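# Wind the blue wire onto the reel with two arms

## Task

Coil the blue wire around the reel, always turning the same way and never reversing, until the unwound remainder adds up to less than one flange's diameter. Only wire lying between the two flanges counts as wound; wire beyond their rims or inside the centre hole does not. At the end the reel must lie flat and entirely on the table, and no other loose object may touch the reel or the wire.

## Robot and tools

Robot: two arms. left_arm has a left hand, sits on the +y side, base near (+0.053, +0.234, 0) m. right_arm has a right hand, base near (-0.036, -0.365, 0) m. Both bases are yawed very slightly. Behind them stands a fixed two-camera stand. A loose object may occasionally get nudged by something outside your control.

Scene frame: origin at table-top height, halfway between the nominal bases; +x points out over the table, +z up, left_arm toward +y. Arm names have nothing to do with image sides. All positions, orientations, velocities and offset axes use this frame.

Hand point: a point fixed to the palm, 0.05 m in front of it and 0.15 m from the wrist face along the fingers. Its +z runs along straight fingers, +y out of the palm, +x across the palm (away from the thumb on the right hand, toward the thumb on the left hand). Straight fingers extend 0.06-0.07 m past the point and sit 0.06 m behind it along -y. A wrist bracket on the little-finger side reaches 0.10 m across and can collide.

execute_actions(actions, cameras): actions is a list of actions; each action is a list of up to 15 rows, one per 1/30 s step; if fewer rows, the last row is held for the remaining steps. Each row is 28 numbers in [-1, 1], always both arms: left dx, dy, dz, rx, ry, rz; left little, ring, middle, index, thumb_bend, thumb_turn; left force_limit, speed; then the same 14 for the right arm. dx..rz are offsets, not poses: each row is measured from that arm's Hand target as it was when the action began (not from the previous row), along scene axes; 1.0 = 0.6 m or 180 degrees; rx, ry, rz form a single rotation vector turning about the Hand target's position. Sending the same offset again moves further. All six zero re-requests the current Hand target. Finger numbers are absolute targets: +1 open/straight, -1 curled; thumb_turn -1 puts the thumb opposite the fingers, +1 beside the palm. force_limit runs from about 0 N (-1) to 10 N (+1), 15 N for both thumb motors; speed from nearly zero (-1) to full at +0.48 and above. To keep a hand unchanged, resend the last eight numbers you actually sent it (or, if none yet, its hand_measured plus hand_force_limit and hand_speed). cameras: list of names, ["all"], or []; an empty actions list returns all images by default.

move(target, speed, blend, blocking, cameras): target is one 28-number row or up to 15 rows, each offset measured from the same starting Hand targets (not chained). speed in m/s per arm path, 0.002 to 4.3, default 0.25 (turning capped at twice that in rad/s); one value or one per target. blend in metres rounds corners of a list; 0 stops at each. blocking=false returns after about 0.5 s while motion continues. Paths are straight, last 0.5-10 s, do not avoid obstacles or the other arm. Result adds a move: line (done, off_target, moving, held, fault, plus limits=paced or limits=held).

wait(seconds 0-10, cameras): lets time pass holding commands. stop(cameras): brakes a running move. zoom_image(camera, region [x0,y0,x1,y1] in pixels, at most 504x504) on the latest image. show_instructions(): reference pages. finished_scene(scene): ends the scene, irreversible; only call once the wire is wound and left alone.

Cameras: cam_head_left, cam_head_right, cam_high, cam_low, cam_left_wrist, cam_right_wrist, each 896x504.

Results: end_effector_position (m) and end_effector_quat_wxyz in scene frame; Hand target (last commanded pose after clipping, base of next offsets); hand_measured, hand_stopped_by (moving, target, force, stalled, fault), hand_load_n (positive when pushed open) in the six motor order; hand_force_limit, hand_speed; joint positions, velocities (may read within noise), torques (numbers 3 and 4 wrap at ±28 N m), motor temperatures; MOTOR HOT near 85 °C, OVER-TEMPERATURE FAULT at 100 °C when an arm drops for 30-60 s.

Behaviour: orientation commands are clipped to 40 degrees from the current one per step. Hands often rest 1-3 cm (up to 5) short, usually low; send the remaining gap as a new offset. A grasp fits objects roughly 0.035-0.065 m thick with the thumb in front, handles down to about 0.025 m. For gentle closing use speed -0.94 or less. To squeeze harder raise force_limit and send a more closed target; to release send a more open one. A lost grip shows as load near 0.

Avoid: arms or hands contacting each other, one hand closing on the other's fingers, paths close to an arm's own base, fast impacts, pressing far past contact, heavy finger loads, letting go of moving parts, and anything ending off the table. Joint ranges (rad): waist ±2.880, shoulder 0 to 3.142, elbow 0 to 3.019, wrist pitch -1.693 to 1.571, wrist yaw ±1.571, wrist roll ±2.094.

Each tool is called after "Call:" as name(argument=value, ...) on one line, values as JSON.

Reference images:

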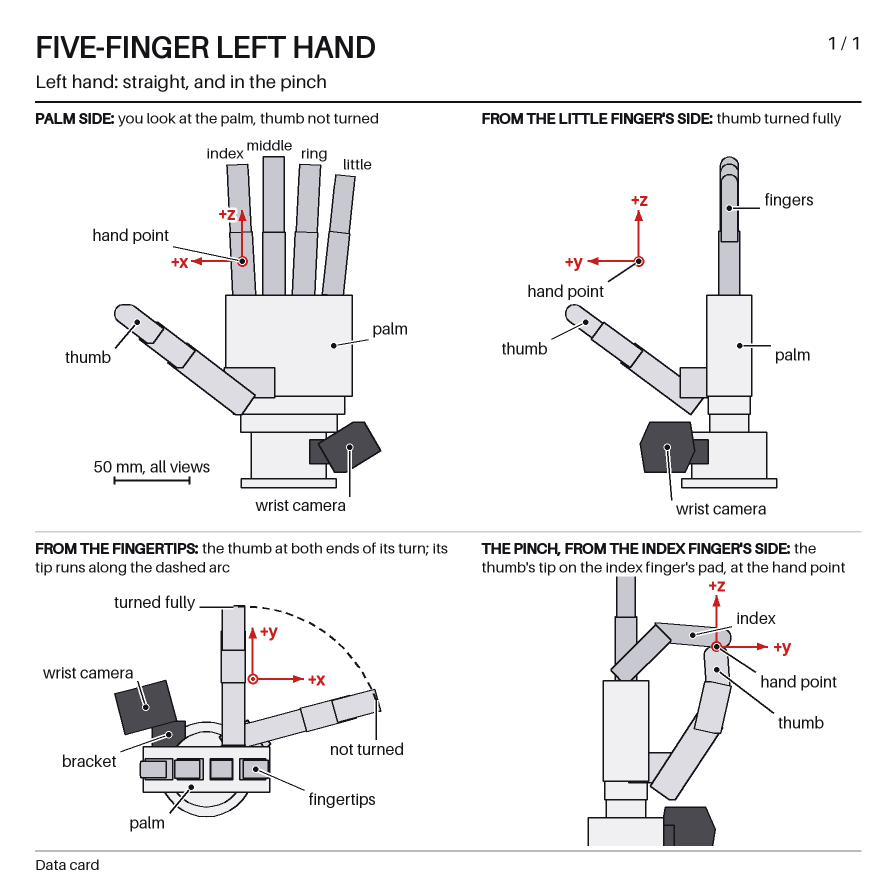

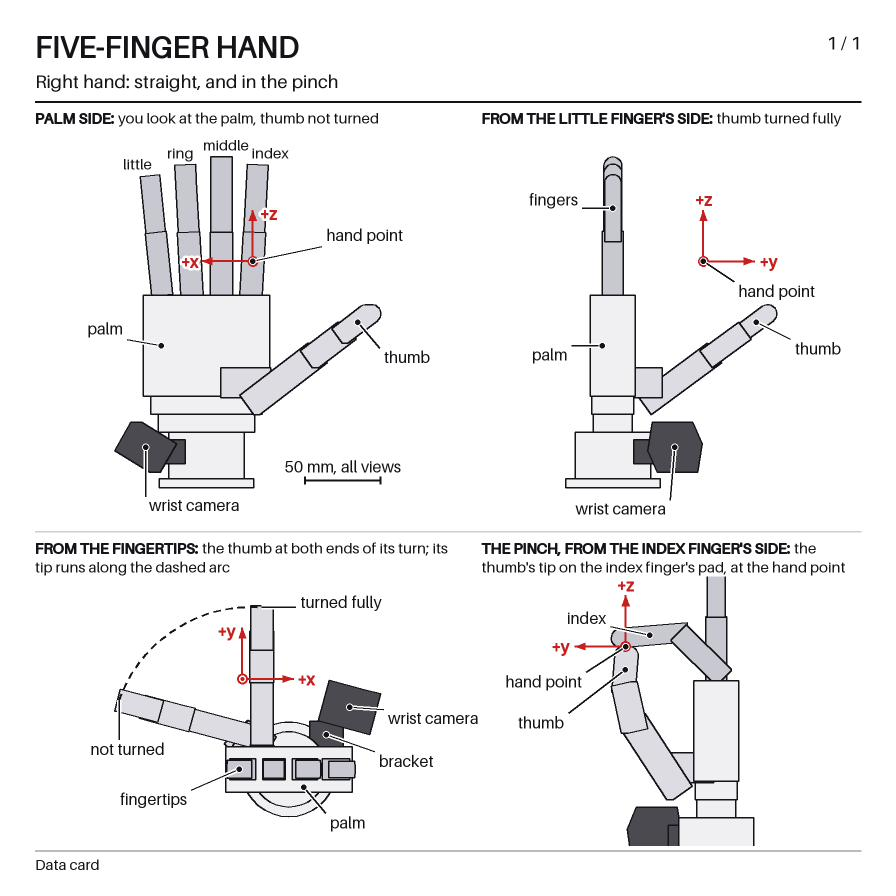

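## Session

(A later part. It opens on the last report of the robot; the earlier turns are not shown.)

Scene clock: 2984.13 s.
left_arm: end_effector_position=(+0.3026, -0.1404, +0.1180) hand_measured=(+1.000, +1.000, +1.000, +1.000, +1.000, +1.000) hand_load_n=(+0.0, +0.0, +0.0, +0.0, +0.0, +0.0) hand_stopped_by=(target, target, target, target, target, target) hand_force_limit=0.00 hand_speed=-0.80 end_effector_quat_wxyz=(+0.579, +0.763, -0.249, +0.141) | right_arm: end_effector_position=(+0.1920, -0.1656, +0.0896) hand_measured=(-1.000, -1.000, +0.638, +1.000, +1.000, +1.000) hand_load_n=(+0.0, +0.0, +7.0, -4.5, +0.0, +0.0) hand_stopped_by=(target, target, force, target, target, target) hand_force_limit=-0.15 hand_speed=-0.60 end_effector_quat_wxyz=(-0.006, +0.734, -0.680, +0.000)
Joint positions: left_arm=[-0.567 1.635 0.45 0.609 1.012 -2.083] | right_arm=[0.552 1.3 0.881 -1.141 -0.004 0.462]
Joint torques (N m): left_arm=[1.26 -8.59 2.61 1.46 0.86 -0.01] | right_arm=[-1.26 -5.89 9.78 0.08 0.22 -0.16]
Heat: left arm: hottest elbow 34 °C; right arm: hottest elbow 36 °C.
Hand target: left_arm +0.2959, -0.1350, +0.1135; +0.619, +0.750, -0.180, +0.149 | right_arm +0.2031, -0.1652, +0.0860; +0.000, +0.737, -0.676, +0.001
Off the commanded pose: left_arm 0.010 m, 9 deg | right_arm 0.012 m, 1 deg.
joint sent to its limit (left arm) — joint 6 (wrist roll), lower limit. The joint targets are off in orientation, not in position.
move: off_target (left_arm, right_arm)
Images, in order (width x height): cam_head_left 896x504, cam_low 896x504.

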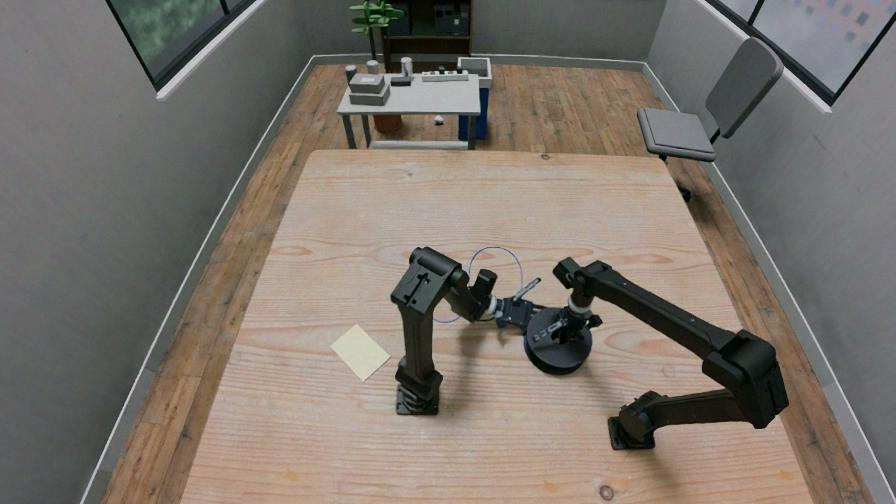

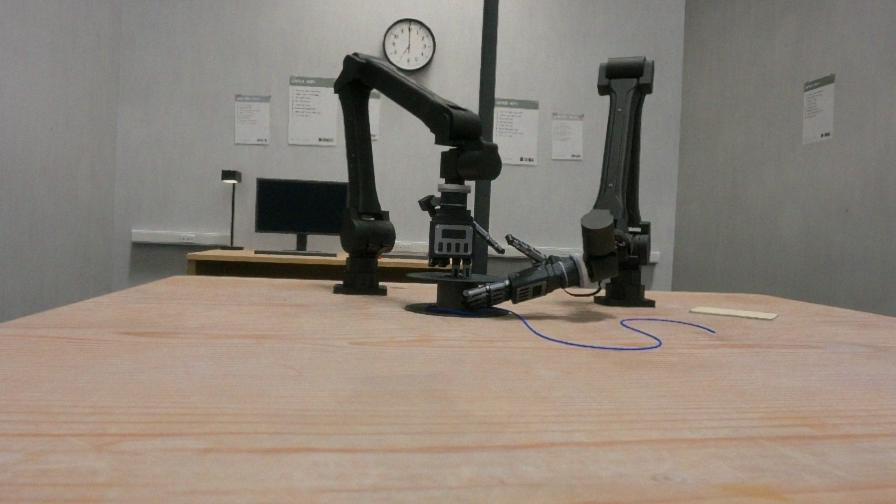

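Call:
move(target=[[0.05,0,0,0,0,0,1,1,1,1,1,1,0,-0.8,0,0,0,0,0,0,-1,-1,0.1,1,1,1,-0.15,-0.6],[0.0717,-0.025,0,0,0,0,1,1,1,1,1,1,0,-0.8,0,0,0,0,0,0,-1,-1,0.1,1,1,1,-0.15,-0.6],[0.0817,-0.0883,0,0,0,0,1,1,1,1,1,1,0,-0.8,0,0,0,0,0,0,-1,-1,0.1,1,1,1,-0.15,-0.6],[0.0368,-0.0867,0,0,0,0,1,1,1,1,1,1,0,-0.8,0,0,0,0,0,0,-1,-1,0.1,1,1,1,-0.15,-0.6],[0.0302,-0.04,0,0,0,0,1,1,1,1,1,1,0,-0.8,0.0058,-0.04,0,0,0,0.1556,-1,-1,0.1,1,1,1,-0.15,-0.6],[0,0,0,0,0,0,1,1,1,1,1,1,0,-0.8,0.0292,-0.0713,0,0,0,0.3056,-1,-1,0.1,1,1,1,-0.15,-0.6]], speed=[0.12,0.12,0.12,0.08,0.12,0.12], blend=[0.006,0.006,0.006,0,0.003,0], cameras=["cam_head_left","cam_low"])

Call:
zoom_image(camera="cam_head_left", region=[440, 240, 620, 390])

Call:
zoom_image(camera="cam_low", region=[390, 260, 530, 330])

Scene clock: 3023.87 s.
left_arm: end_effector_position=(+0.3028, -0.1409, +0.1180) hand_measured=(+1.000, +1.000, +1.000, +1.000, +1.000, +1.000) hand_load_n=(+0.0, +0.0, +0.0, +0.0, -0.5, +0.0) hand_stopped_by=(target, target, target, target, target, target) hand_force_limit=0.00 hand_speed=-0.80 end_effector_quat_wxyz=(+0.579, +0.763, -0.249, +0.142) | right_arm: end_effector_position=(+0.2093, -0.2138, +0.0886) hand_measured=(-1.000, -1.000, +0.638, +1.000, +1.000, +1.000) hand_load_n=(+0.0, +0.0, +3.0, -7.5, +0.0, +0.0) hand_stopped_by=(target, target, force, target, target, target) hand_force_limit=-0.15 hand_speed=-0.60 end_effector_quat_wxyz=(-0.004, +0.962, -0.274, -0.002)
Joint positions: left_arm=[-0.569 1.636 0.451 0.61 1.01 -2.083] | right_arm=[0.562 1.354 0.928 -1.141 -0.009 -0.468]
Joint torques (N m): left_arm=[1.44 -8.7 2.56 1.44 0.9 -0.01] | right_arm=[0.09 -6.95 10.03 0.16 0.44 -0.18]
Heat: left arm: hottest elbow 33 °C; right arm: hottest elbow 37 °C.
Hand target: left_arm +0.2960, -0.1351, +0.1134; +0.619, +0.750, -0.180, +0.149 | right_arm +0.2206, -0.2080, +0.0860; +0.000, +0.966, -0.259, +0.000
Off the commanded pose: left_arm 0.010 m, 9 deg | right_arm 0.013 m, 2 deg.
joint sent to its limit (left arm) — joint 6 (wrist roll), lower limit. The joint targets are off in orientation, not in position.
move: off_target (left_arm, right_arm)
Images, in order (width x height): cam_head_left 896x504, cam_low 896x504.

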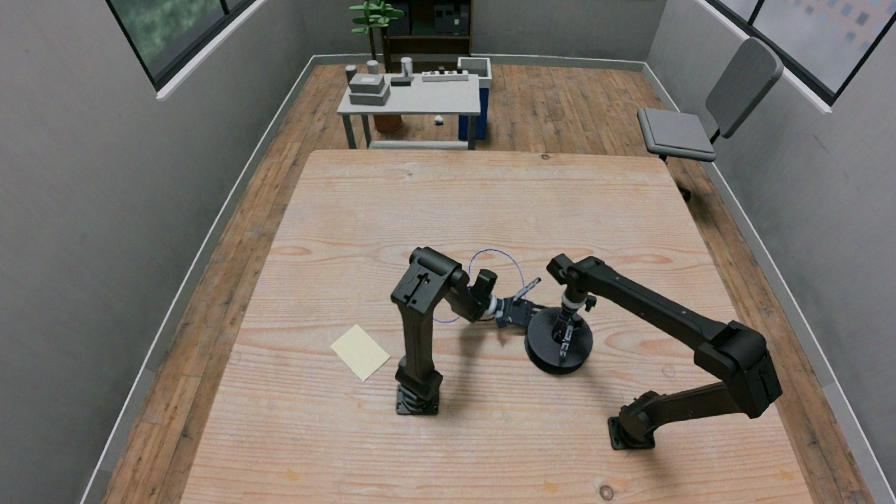

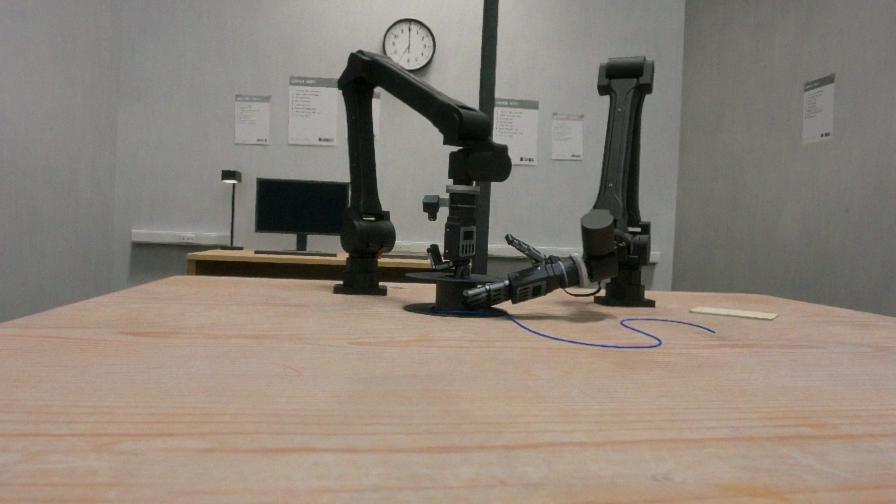

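Scaled by 2.800 from the camera's 896x504 image, which has a finer 1280x720 frame.

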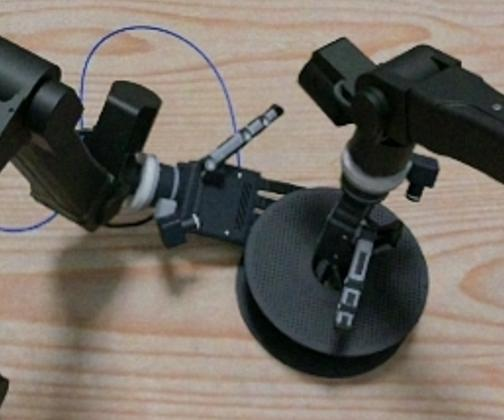

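Scaled by 3.600 from the camera's 896x504 image, which has a finer 1280x720 frame.

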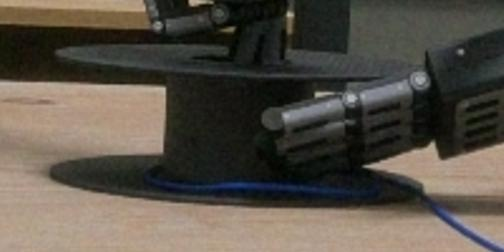

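Call:
move(target=[[0.05,0,0,0,0,0,1,1,1,1,1,1,0,-0.8,0,0,0,0,0,0,-1,-1,0.1,1,1,1,-0.15,-0.6],[0.0717,-0.025,0,0,0,0,1,1,1,1,1,1,0,-0.8,0,0,0,0,0,0,-1,-1,0.1,1,1,1,-0.15,-0.6],[0.0817,-0.0883,0,0,0,0,1,1,1,1,1,1,0,-0.8,0,0,0,0,0,0,-1,-1,0.1,1,1,1,-0.15,-0.6],[0.0368,-0.0867,0,0,0,0,1,1,1,1,1,1,0,-0.8,0,0,0,0,0,0,-1,-1,0.1,1,1,1,-0.15,-0.6],[0.0318,-0.0517,0,0,0,0,1,1,1,1,1,1,0,-0.8,0.0258,-0.0133,0,0,0,0.1111,-1,-1,0.1,1,1,1,-0.15,-0.6],[0.0068,-0.0167,0,0,0,0,1,1,1,1,1,1,0,-0.8,0.0553,-0.0162,0,0,0,0.2222,-1,-1,0.1,1,1,1,-0.15,-0.6]], speed=[0.15,0.15,0.15,0.1,0.15,0.15], blend=[0.006,0.006,0.006,0,0.003,0], cameras=["cam_head_left","cam_low"])

Call:
zoom_image(camera="cam_head_left", region=[440, 240, 620, 390])

Call:
zoom_image(camera="cam_low", region=[390, 260, 530, 330])

Scene clock: 3060.33 s.
left_arm: end_effector_position=(+0.3073, -0.1503, +0.1186) hand_measured=(+1.000, +1.000, +1.000, +1.000, +1.000, +1.000) hand_load_n=(+0.0, +0.0, +0.0, +0.0, +0.0, +0.0) hand_stopped_by=(target, target, target, target, target, target) hand_force_limit=0.00 hand_speed=-0.80 end_effector_quat_wxyz=(+0.577, +0.764, -0.253, +0.143) | right_arm: end_effector_position=(+0.2412, -0.2280, +0.0886) hand_measured=(-1.000, -1.000, +0.638, +1.000, +1.000, +1.000) hand_load_n=(+0.0, +0.0, +3.0, -6.0, +0.0, +0.0) hand_stopped_by=(target, target, force, target, target, target) hand_force_limit=-0.15 hand_speed=-0.60 end_effector_quat_wxyz=(+0.000, +0.998, +0.066, -0.001)
Joint positions: left_arm=[-0.584 1.646 0.478 0.596 0.997 -2.083] | right_arm=[0.605 1.371 0.944 -1.145 -0.002 -1.112]
Joint torques (N m): left_arm=[1.03 -8.76 2.73 1.4 0.86 -0.01] | right_arm=[0.32 -7.41 10.15 0.32 0.13 -0.24]
Heat: left arm: hottest elbow 33 °C; right arm: hottest elbow 38 °C.
Hand target: left_arm +0.3001, -0.1451, +0.1135; +0.619, +0.750, -0.180, +0.149 | right_arm +0.2537, -0.2177, +0.0860; -0.001, +0.996, +0.087, +0.000
Off the commanded pose: left_arm 0.010 m, 10 deg | right_arm 0.016 m, 2 deg.
joint sent to its limit (left arm) — joint 6 (wrist roll), lower limit. The joint targets are off in orientation, not in position.
move: off_target (left_arm, right_arm)
Images, in order (width x height): cam_head_left 896x504, cam_low 896x504.

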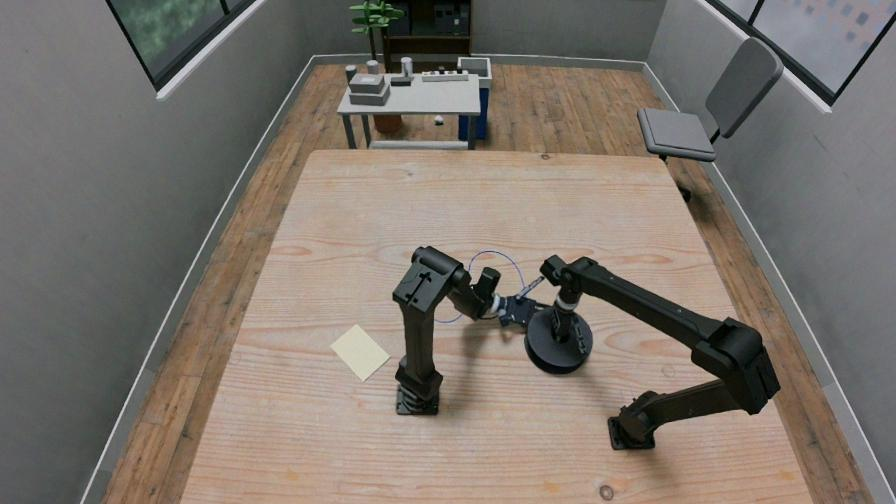

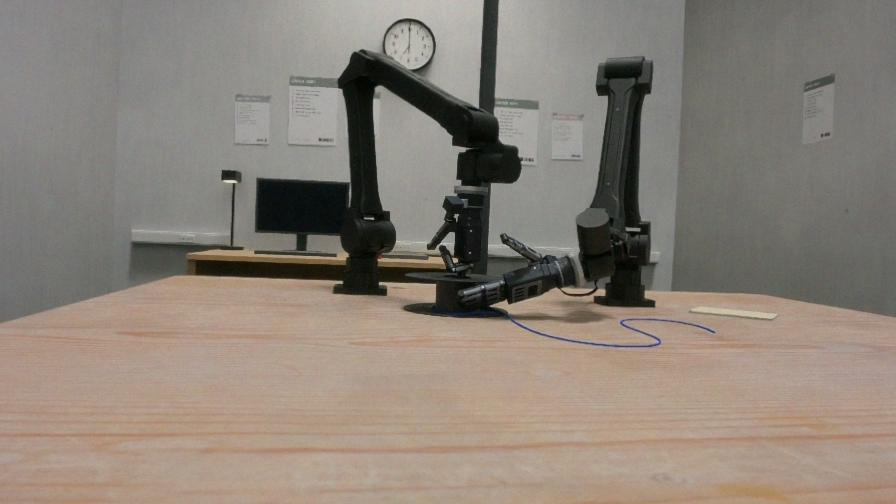

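Scaled by 2.800 from the camera's 896x504 image, which has a finer 1280x720 frame.

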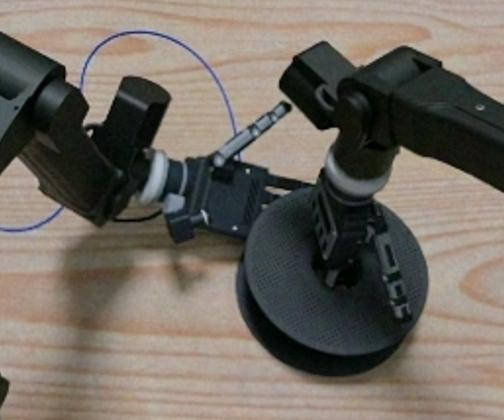

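Scaled by 3.600 from the camera's 896x504 image, which has a finer 1280x720 frame.

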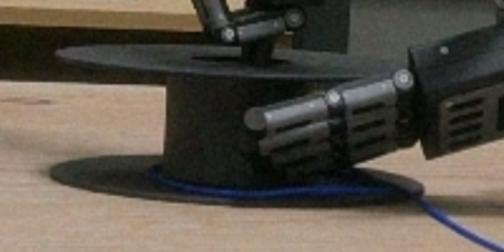

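Call:
zoom_image(camera="cam_low", region=[470, 295, 530, 325])

Call:
zoom_image(camera="cam_head_left", region=[505, 300, 555, 365])

Scaled by 8.400 from the camera's 896x504 image, which has a finer 1280x720 frame.

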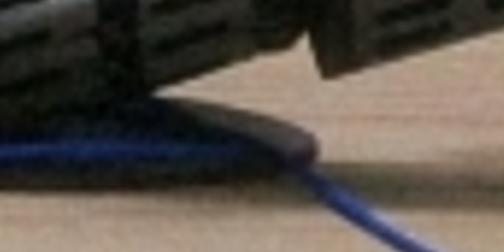

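Scaled by 7.754 from the camera's 896x504 image, which has a finer 1280x720 frame.

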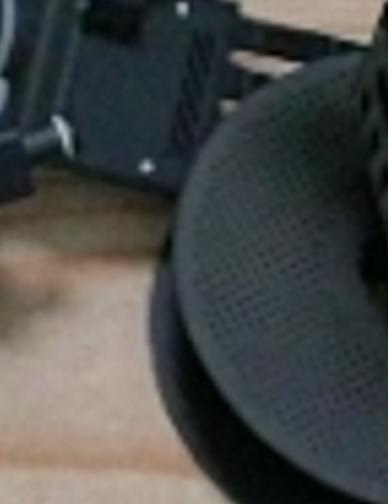

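Call:
move(target=[[0.05,0,0,0,0,0,1,1,1,1,1,1,0,-0.8,0,0,0,0,0,0,-1,-1,0.1,1,1,1,-0.15,-0.6],[0.1,0.06,0,0,0,0,1,1,1,1,1,1,0,-0.8,0,0,0,0,0,0,-1,-1,0.1,1,1,1,-0.15,-0.6]], speed=[0.12,0.12], blend=[0.006,0], cameras=["cam_head_left","cam_high","cam_low"])

Call:
zoom_image(camera="cam_high", region=[290, 140, 400, 240])

Call:
zoom_image(camera="cam_low", region=[400, 270, 530, 330])

Call:
zoom_image(camera="cam_head_left", region=[500, 290, 570, 370])

Scene clock: 3106.60 s.
left_arm: end_effector_position=(+0.3452, -0.1093, +0.1141) hand_measured=(+1.000, +1.000, +1.000, +1.000, +1.000, +1.000) hand_load_n=(-1.0, +0.0, +0.0, +0.0, +0.0, +0.0) hand_stopped_by=(target, target, target, target, target, target) hand_force_limit=0.00 hand_speed=-0.80 end_effector_quat_wxyz=(+0.601, +0.759, -0.214, +0.131) | right_arm: end_effector_position=(+0.2415, -0.2281, +0.0885) hand_measured=(-1.000, -1.000, +0.638, +1.000, +1.000, +1.000) hand_load_n=(+0.0, +0.0, +3.5, -6.5, +0.0, +0.0) hand_stopped_by=(target, target, force, target, target, target) hand_force_limit=-0.15 hand_speed=-0.60 end_effector_quat_wxyz=(+0.000, +0.998, +0.069, -0.001)
Joint positions: left_arm=[-0.434 1.708 0.497 0.596 1.134 -2.083] | right_arm=[0.605 1.372 0.944 -1.145 -0.002 -1.117]
Joint torques (N m): left_arm=[2.26 -7.59 5.87 1.32 0.44 0] | right_arm=[0.32 -7.24 10.14 0.29 0.13 -0.18]
Heat: left arm: hottest elbow 33 °C; right arm: hottest elbow 38 °C.
Hand target: left_arm +0.3601, -0.1090, +0.1134; +0.619, +0.750, -0.180, +0.149 | right_arm +0.2537, -0.2177, +0.0860; -0.001, +0.996, +0.087, +0.000
Off the commanded pose: left_arm 0.015 m, 5 deg | right_arm 0.016 m, 2 deg.
joint sent to its limit (left arm) — joint 6 (wrist roll), lower limit. The joint targets are off in orientation, not in position.
move: off_target (left_arm, right_arm)
Images, in order (width x height): cam_head_left 896x504, cam_high 896x504, cam_low 896x504.

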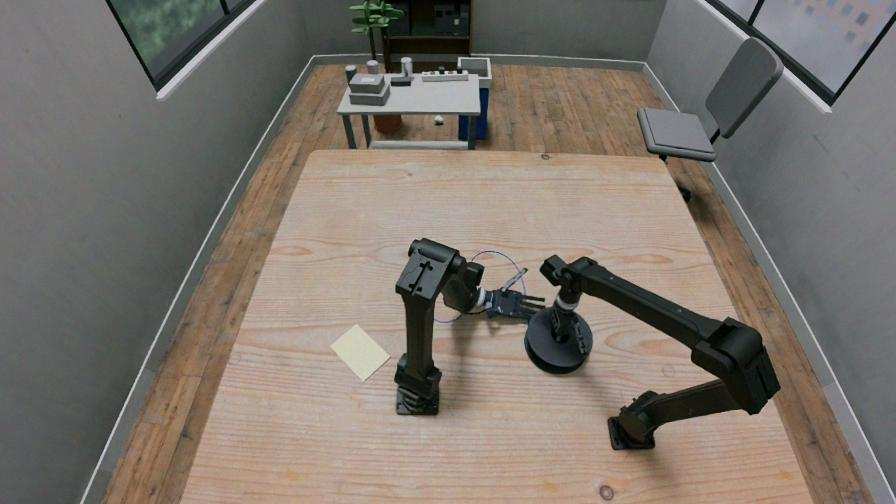

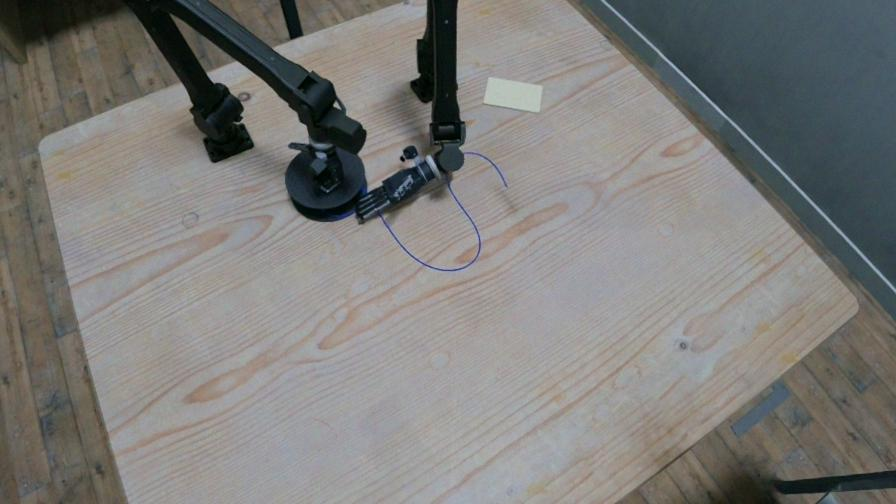

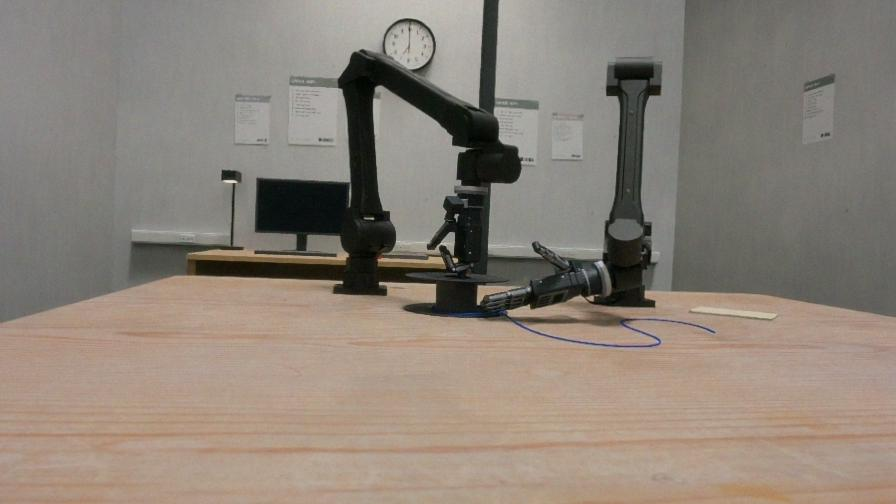

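Scaled by 4.582 from the camera's 896x504 image, which has a finer 1280x720 frame.

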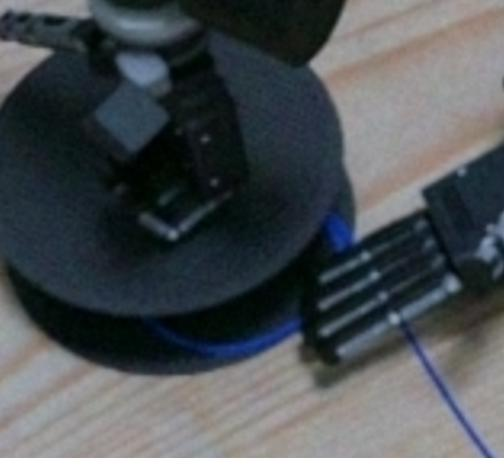

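Scaled by 3.877 from the camera's 896x504 image, which has a finer 1280x720 frame.

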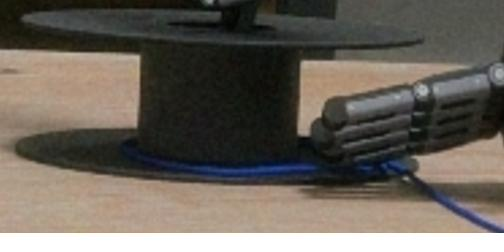

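Scaled by 6.300 from the camera's 896x504 image, which has a finer 1280x720 frame.

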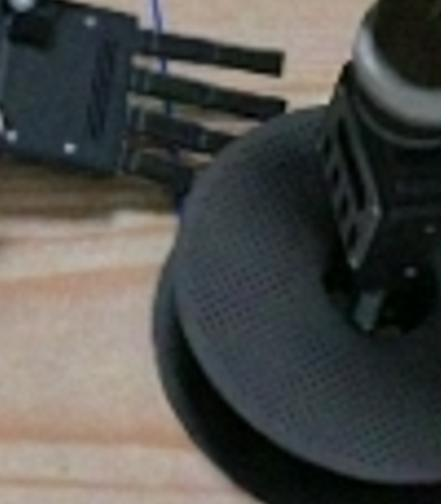

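Call:
move(target=[-0.1068,-0.0433,0,0,0,0,1,1,1,1,1,1,0,-0.8,0,0,0,0,0,0,-1,-1,0.1,1,1,1,-0.15,-0.6], speed=0.08, cameras=["cam_head_left","cam_high","cam_low"])

Call:
zoom_image(camera="cam_high", region=[290, 140, 400, 240])

Call:
zoom_image(camera="cam_low", region=[400, 270, 530, 330])

Call:
zoom_image(camera="cam_head_left", region=[440, 240, 620, 390])

Scene clock: 3140.20 s.
left_arm: end_effector_position=(+0.3072, -0.1314, +0.1168) hand_measured=(+1.000, +1.000, +1.000, +1.000, +1.000, +1.000) hand_load_n=(-1.5, +0.0, +0.0, +0.0, +0.0, +0.0) hand_stopped_by=(target, target, target, target, target, target) hand_force_limit=0.00 hand_speed=-0.80 end_effector_quat_wxyz=(+0.582, +0.766, -0.239, +0.137) | right_arm: end_effector_position=(+0.2415, -0.2281, +0.0885) hand_measured=(-1.000, -1.000, +0.638, +1.000, +1.000, +1.000) hand_load_n=(+0.0, +0.0, +3.5, -6.5, +0.0, +0.0) hand_stopped_by=(target, target, force, target, target, target) hand_force_limit=-0.15 hand_speed=-0.60 end_effector_quat_wxyz=(+0.000, +0.998, +0.069, -0.001)
Joint positions: left_arm=[-0.539 1.636 0.444 0.599 1.033 -2.083] | right_arm=[0.605 1.372 0.944 -1.145 -0.002 -1.117]
Joint torques (N m): left_arm=[-0.67 -8.64 3.08 1.54 0.17 -0.02] | right_arm=[0.32 -7.24 10.18 0.34 0.13 -0.19]
Heat: left arm: hottest elbow 34 °C; right arm: hottest elbow 38 °C.
Hand target: left_arm +0.2960, -0.1350, +0.1135; +0.619, +0.750, -0.180, +0.149 | right_arm +0.2537, -0.2177, +0.0860; -0.001, +0.996, +0.087, +0.000
Off the commanded pose: left_arm 0.012 m, 8 deg | right_arm 0.016 m, 2 deg.
joint sent to its limit (left arm) — joint 6 (wrist roll), lower limit. The joint targets are off in orientation, not in position.
move: off_target (left_arm, right_arm)
Images, in order (width x height): cam_head_left 896x504, cam_high 896x504, cam_low 896x504.

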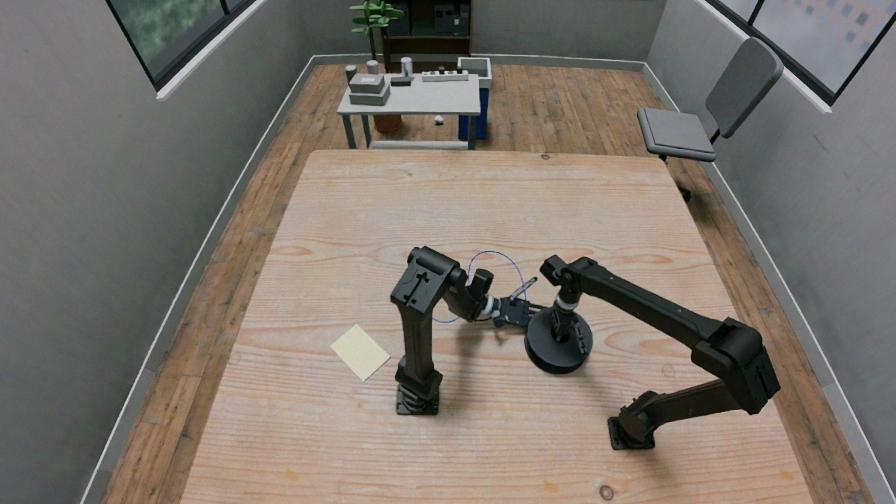

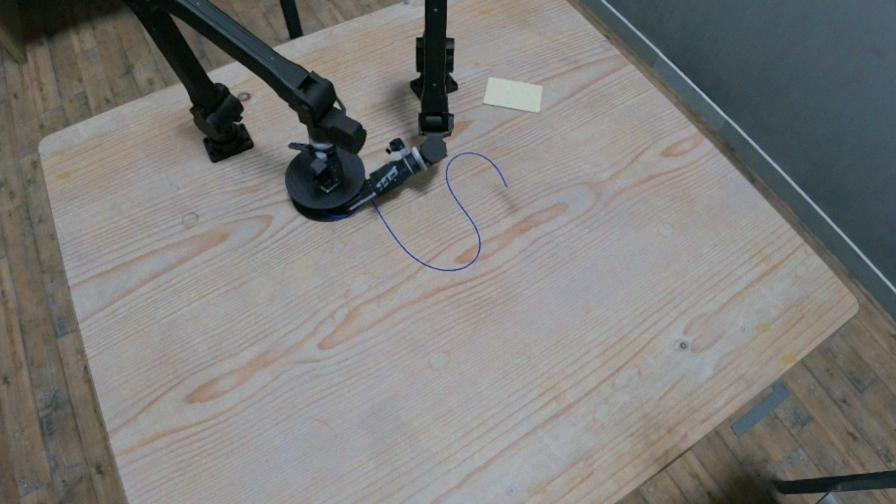

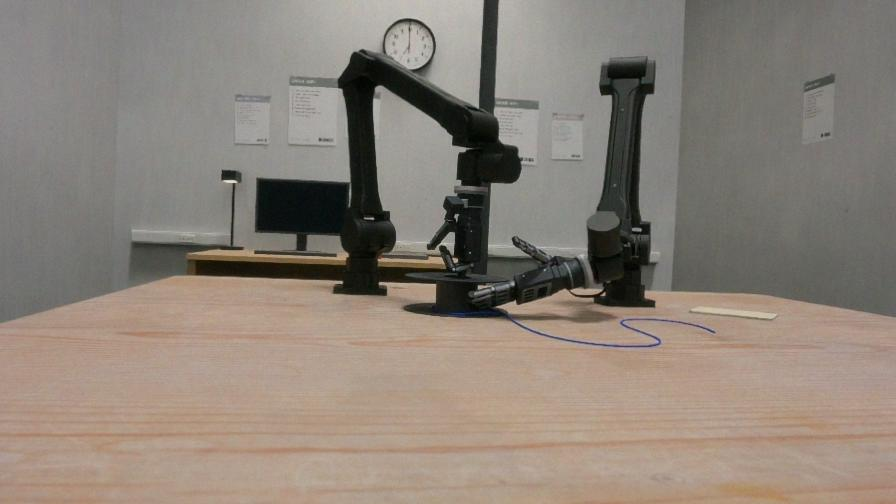

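Scaled by 4.582 from the camera's 896x504 image, which has a finer 1280x720 frame.

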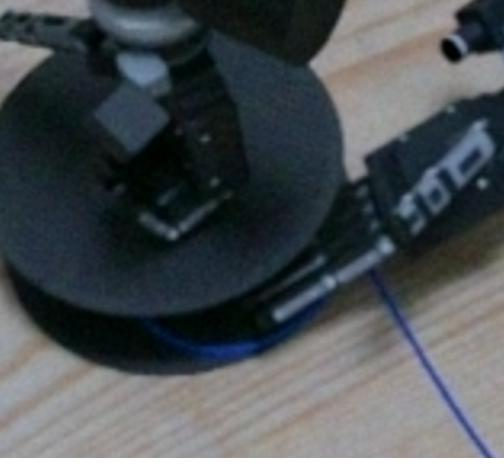

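Scaled by 3.877 from the camera's 896x504 image, which has a finer 1280x720 frame.

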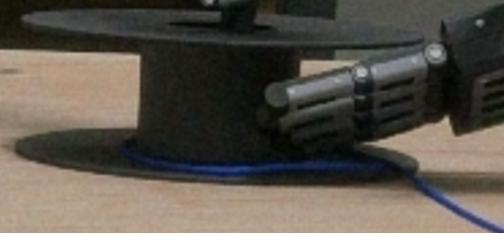

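Scaled by 2.800 from the camera's 896x504 image, which has a finer 1280x720 frame.

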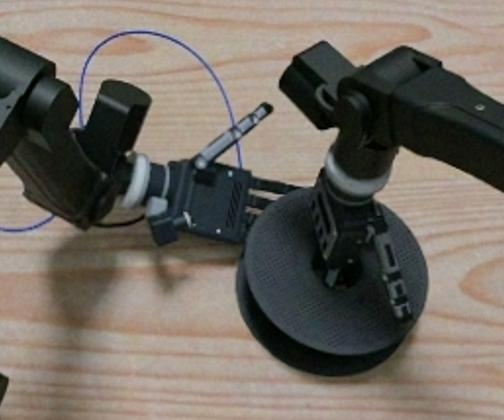

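Call:
move(target=[[0.05,0,0,0,0,0,1,1,1,1,1,1,0,-0.8,0,0,0,0,0,0,-1,-1,0.1,1,1,1,-0.15,-0.6],[0.0717,-0.025,0,0,0,0,1,1,1,1,1,1,0,-0.8,0,0,0,0,0,0,-1,-1,0.1,1,1,1,-0.15,-0.6],[0.0817,-0.0883,0,0,0,0,1,1,1,1,1,1,0,-0.8,0,0,0,0,0,0,-1,-1,0.1,1,1,1,-0.15,-0.6],[0.0368,-0.0867,0,0,0,0,1,1,1,1,1,1,0,-0.8,0,0,0,0,0,0,-1,-1,0.1,1,1,1,-0.15,-0.6],[0.0302,-0.04,0,0,0,0,1,1,1,1,1,1,0,-0.8,0.0297,0.0078,0,0,0,0.1111,-1,-1,0.1,1,1,1,-0.15,-0.6],[0,0,0,0,0,0,1,1,1,1,1,1,0,-0.8,0.0562,0.0257,0,0,0,0.2222,-1,-1,0.1,1,1,1,-0.15,-0.6]], speed=[0.15,0.15,0.15,0.1,0.15,0.15], blend=[0.006,0.006,0.006,0,0.003,0], cameras=["cam_head_left","cam_low"])

Call:
zoom_image(camera="cam_head_left", region=[440, 240, 620, 390])

Call:
zoom_image(camera="cam_low", region=[390, 260, 530, 330])

Scene clock: 3176.20 s.
left_arm: end_effector_position=(+0.3062, -0.1400, +0.1182) hand_measured=(+1.000, +1.000, +1.000, +1.000, +1.000, +1.000) hand_load_n=(+0.0, +0.0, +0.0, +0.0, +0.0, +0.0) hand_stopped_by=(target, target, target, target, target, target) hand_force_limit=0.00 hand_speed=-0.80 end_effector_quat_wxyz=(+0.577, +0.764, -0.246, +0.146) | right_arm: end_effector_position=(+0.2763, -0.2126, +0.0885) hand_measured=(-1.000, -1.000, +0.638, +1.000, +1.000, +1.000) hand_load_n=(+0.5, +0.0, +4.5, -5.5, +0.0, +0.0) hand_stopped_by=(target, target, force, target, target, target) hand_force_limit=-0.15 hand_speed=-0.60 end_effector_quat_wxyz=(-0.002, +0.914, +0.405, -0.003)
Joint positions: left_arm=[-0.563 1.636 0.452 0.611 1.005 -2.083] | right_arm=[0.656 1.373 0.945 -1.149 -0.004 -1.763]
Joint torques (N m): left_arm=[0.97 -8.47 2.45 1.39 1.06 0] | right_arm=[0.03 -7.88 9.65 0.5 0.2 -0.22]
Heat: left arm: hottest elbow 33 °C; right arm: hottest elbow 38 °C.
Hand target: left_arm +0.2961, -0.1350, +0.1134; +0.619, +0.750, -0.180, +0.149 | right_arm +0.2874, -0.2023, +0.0860; -0.001, +0.907, +0.422, +0.000
Off the commanded pose: left_arm 0.012 m, 9 deg | right_arm 0.015 m, 2 deg.
joint sent to its limit (left arm) — joint 6 (wrist roll), lower limit. The joint targets are off in orientation, not in position.
move: off_target (left_arm, right_arm)
Images, in order (width x height): cam_head_left 896x504, cam_low 896x504.

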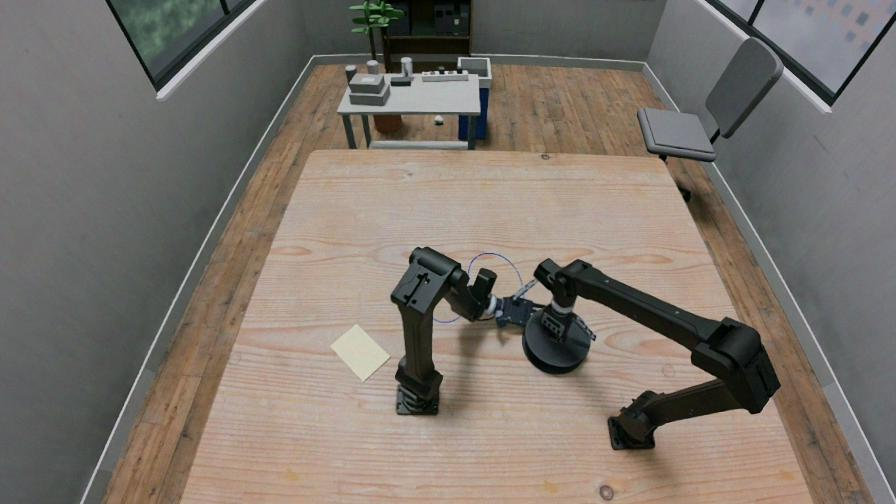

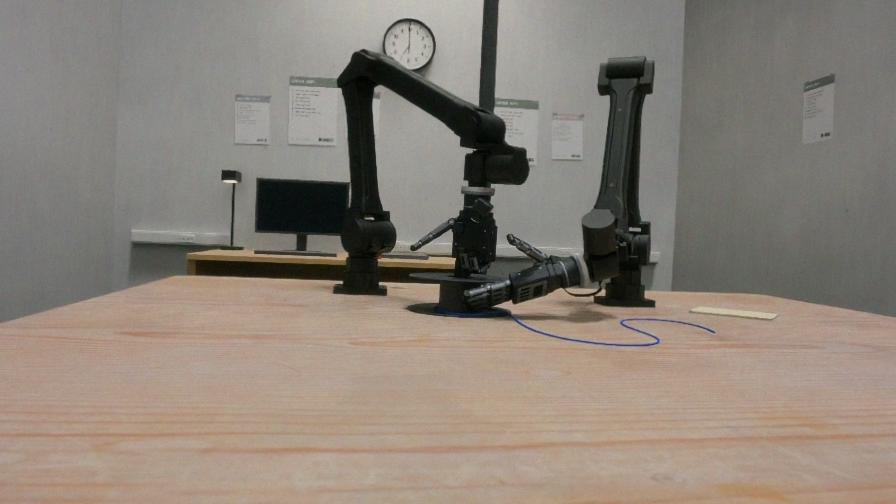

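Scaled by 2.800 from the camera's 896x504 image, which has a finer 1280x720 frame.

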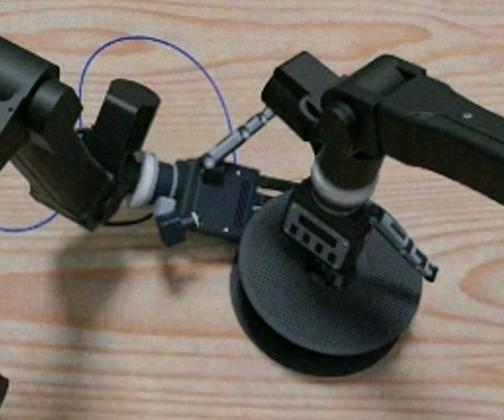

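Scaled by 3.600 from the camera's 896x504 image, which has a finer 1280x720 frame.

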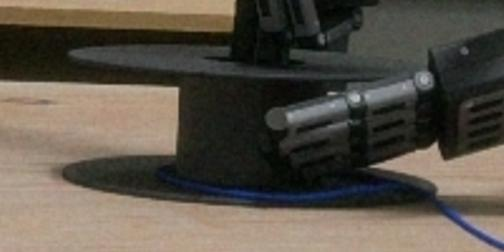

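Call:
move(target=[[0.05,0,0,0,0,0,1,1,1,1,1,1,0,-0.8,0,0,0,0,0,0,-1,-1,0.1,1,1,1,-0.15,-0.6],[0.1,0.0417,0,0,0,0,1,1,1,1,1,1,0,-0.8,0,0,0,0,0,0,-1,-1,1,1,1,1,-0.2,0.4],[0.1,0.0417,0,0,0,0,1,1,1,1,1,1,0,-0.8,0,0,0.1917,0,0,0,-1,-1,1,1,1,1,-0.2,0.4],[0.1,0.0417,0,0,0,0,1,1,1,1,1,1,0,-0.8,-0.1515,0.0088,0.1917,0,0,-0.534,-1,-1,1,1,1,1,-0.2,0.4],[0.1,0.0417,0,0,0,0,1,1,1,1,1,1,0,-0.8,-0.1202,0.1413,0.1917,0,0,0.944,-1,-1,1,1,1,1,-0.2,0.4]], speed=[0.15,0.15,0.2,0.7,0.7], blend=[0.006,0,0.005,0.03,0], cameras=["cam_head_left","cam_high"])

Call:
zoom_image(camera="cam_head_left", region=[440, 240, 620, 390])

Call:
zoom_image(camera="cam_high", region=[270, 130, 390, 230])

Scene clock: 3201.30 s.
left_arm: end_effector_position=(+0.3422, -0.1095, +0.1148) hand_measured=(+1.000, +1.000, +1.000, +1.000, +1.000, +1.000) hand_load_n=(-0.5, +0.0, +0.0, +0.0, +0.0, +0.0) hand_stopped_by=(target, target, target, target, target, target) hand_force_limit=0.00 hand_speed=-0.80 end_effector_quat_wxyz=(+0.600, +0.758, -0.217, +0.136) | right_arm: end_effector_position=(+0.2234, -0.1168, +0.2044) hand_measured=(-1.000, -1.000, +1.000, +1.000, +1.000, +1.000) hand_load_n=(+0.0, +0.0, +0.0, +0.0, +0.0, +0.0) hand_stopped_by=(target, target, target, target, target, target) hand_force_limit=-0.20 hand_speed=0.40 end_effector_quat_wxyz=(+0.007, -0.339, +0.941, +0.003)
Joint positions: left_arm=[-0.438 1.704 0.489 0.611 1.128 -2.083] | right_arm=[0.602 1.19 1.098 -1.463 -0.001 1.468]
Joint torques (N m): left_arm=[1.96 -7.88 5.89 0.87 0.48 0] | right_arm=[0.5 -9.11 7.9 -0.38 0.11 0.13]
Heat: left arm: hottest elbow 33 °C; right arm: hottest elbow 39 °C.
Hand target: left_arm +0.3560, -0.1099, +0.1135; +0.619, +0.750, -0.180, +0.149 | right_arm +0.2153, -0.1174, +0.2011; +0.000, -0.341, +0.940, -0.001
Off the commanded pose: left_arm 0.014 m, 5 deg | right_arm 0.009 m, 1 deg.
joint sent to its limit (left arm) — joint 6 (wrist roll), lower limit. The joint targets are off in orientation, not in position.
move: off_target (left_arm); target 2's new numbers were sent with right_arm's hand 0.015 m and 2 deg from that target
Images, in order (width x height): cam_head_left 896x504, cam_high 896x504.

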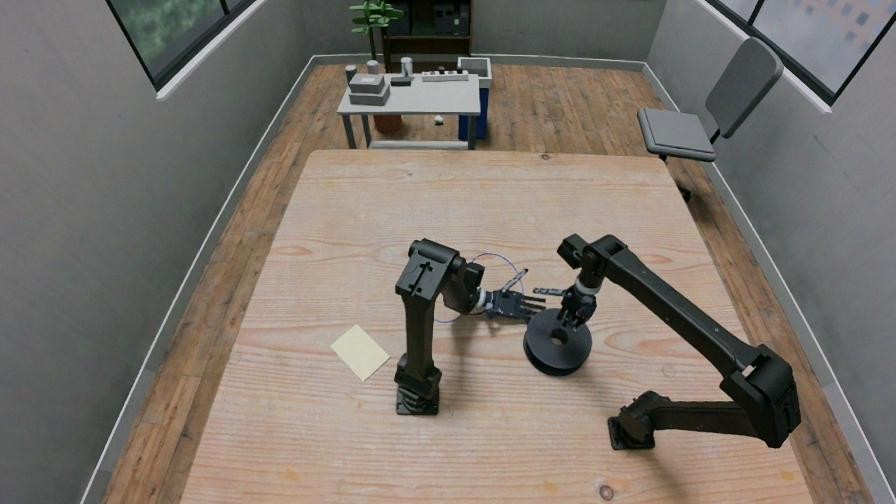

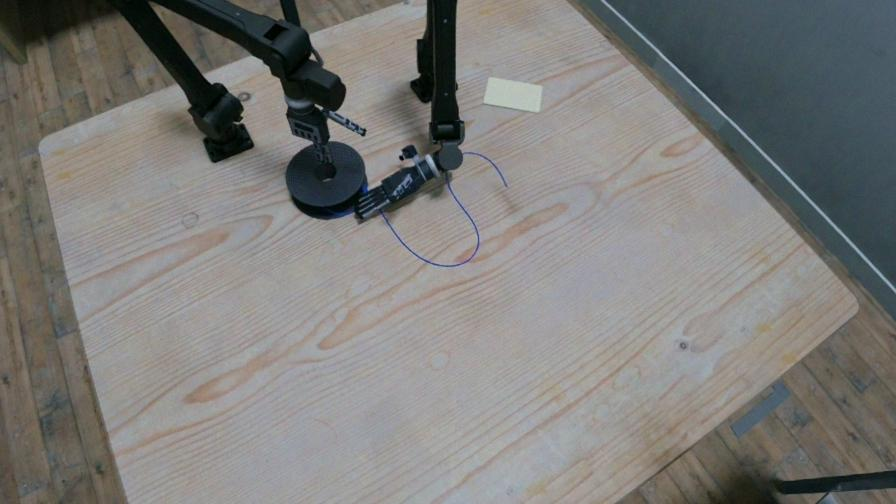

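Scaled by 2.800 from the camera's 896x504 image, which has a finer 1280x720 frame.

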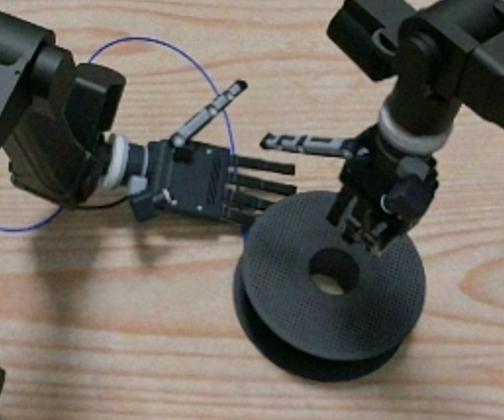

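Scaled by 4.200 from the camera's 896x504 image, which has a finer 1280x720 frame.

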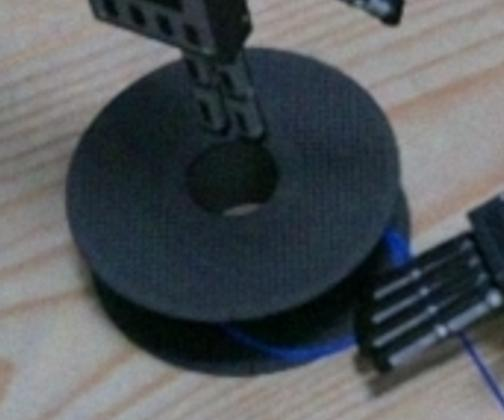

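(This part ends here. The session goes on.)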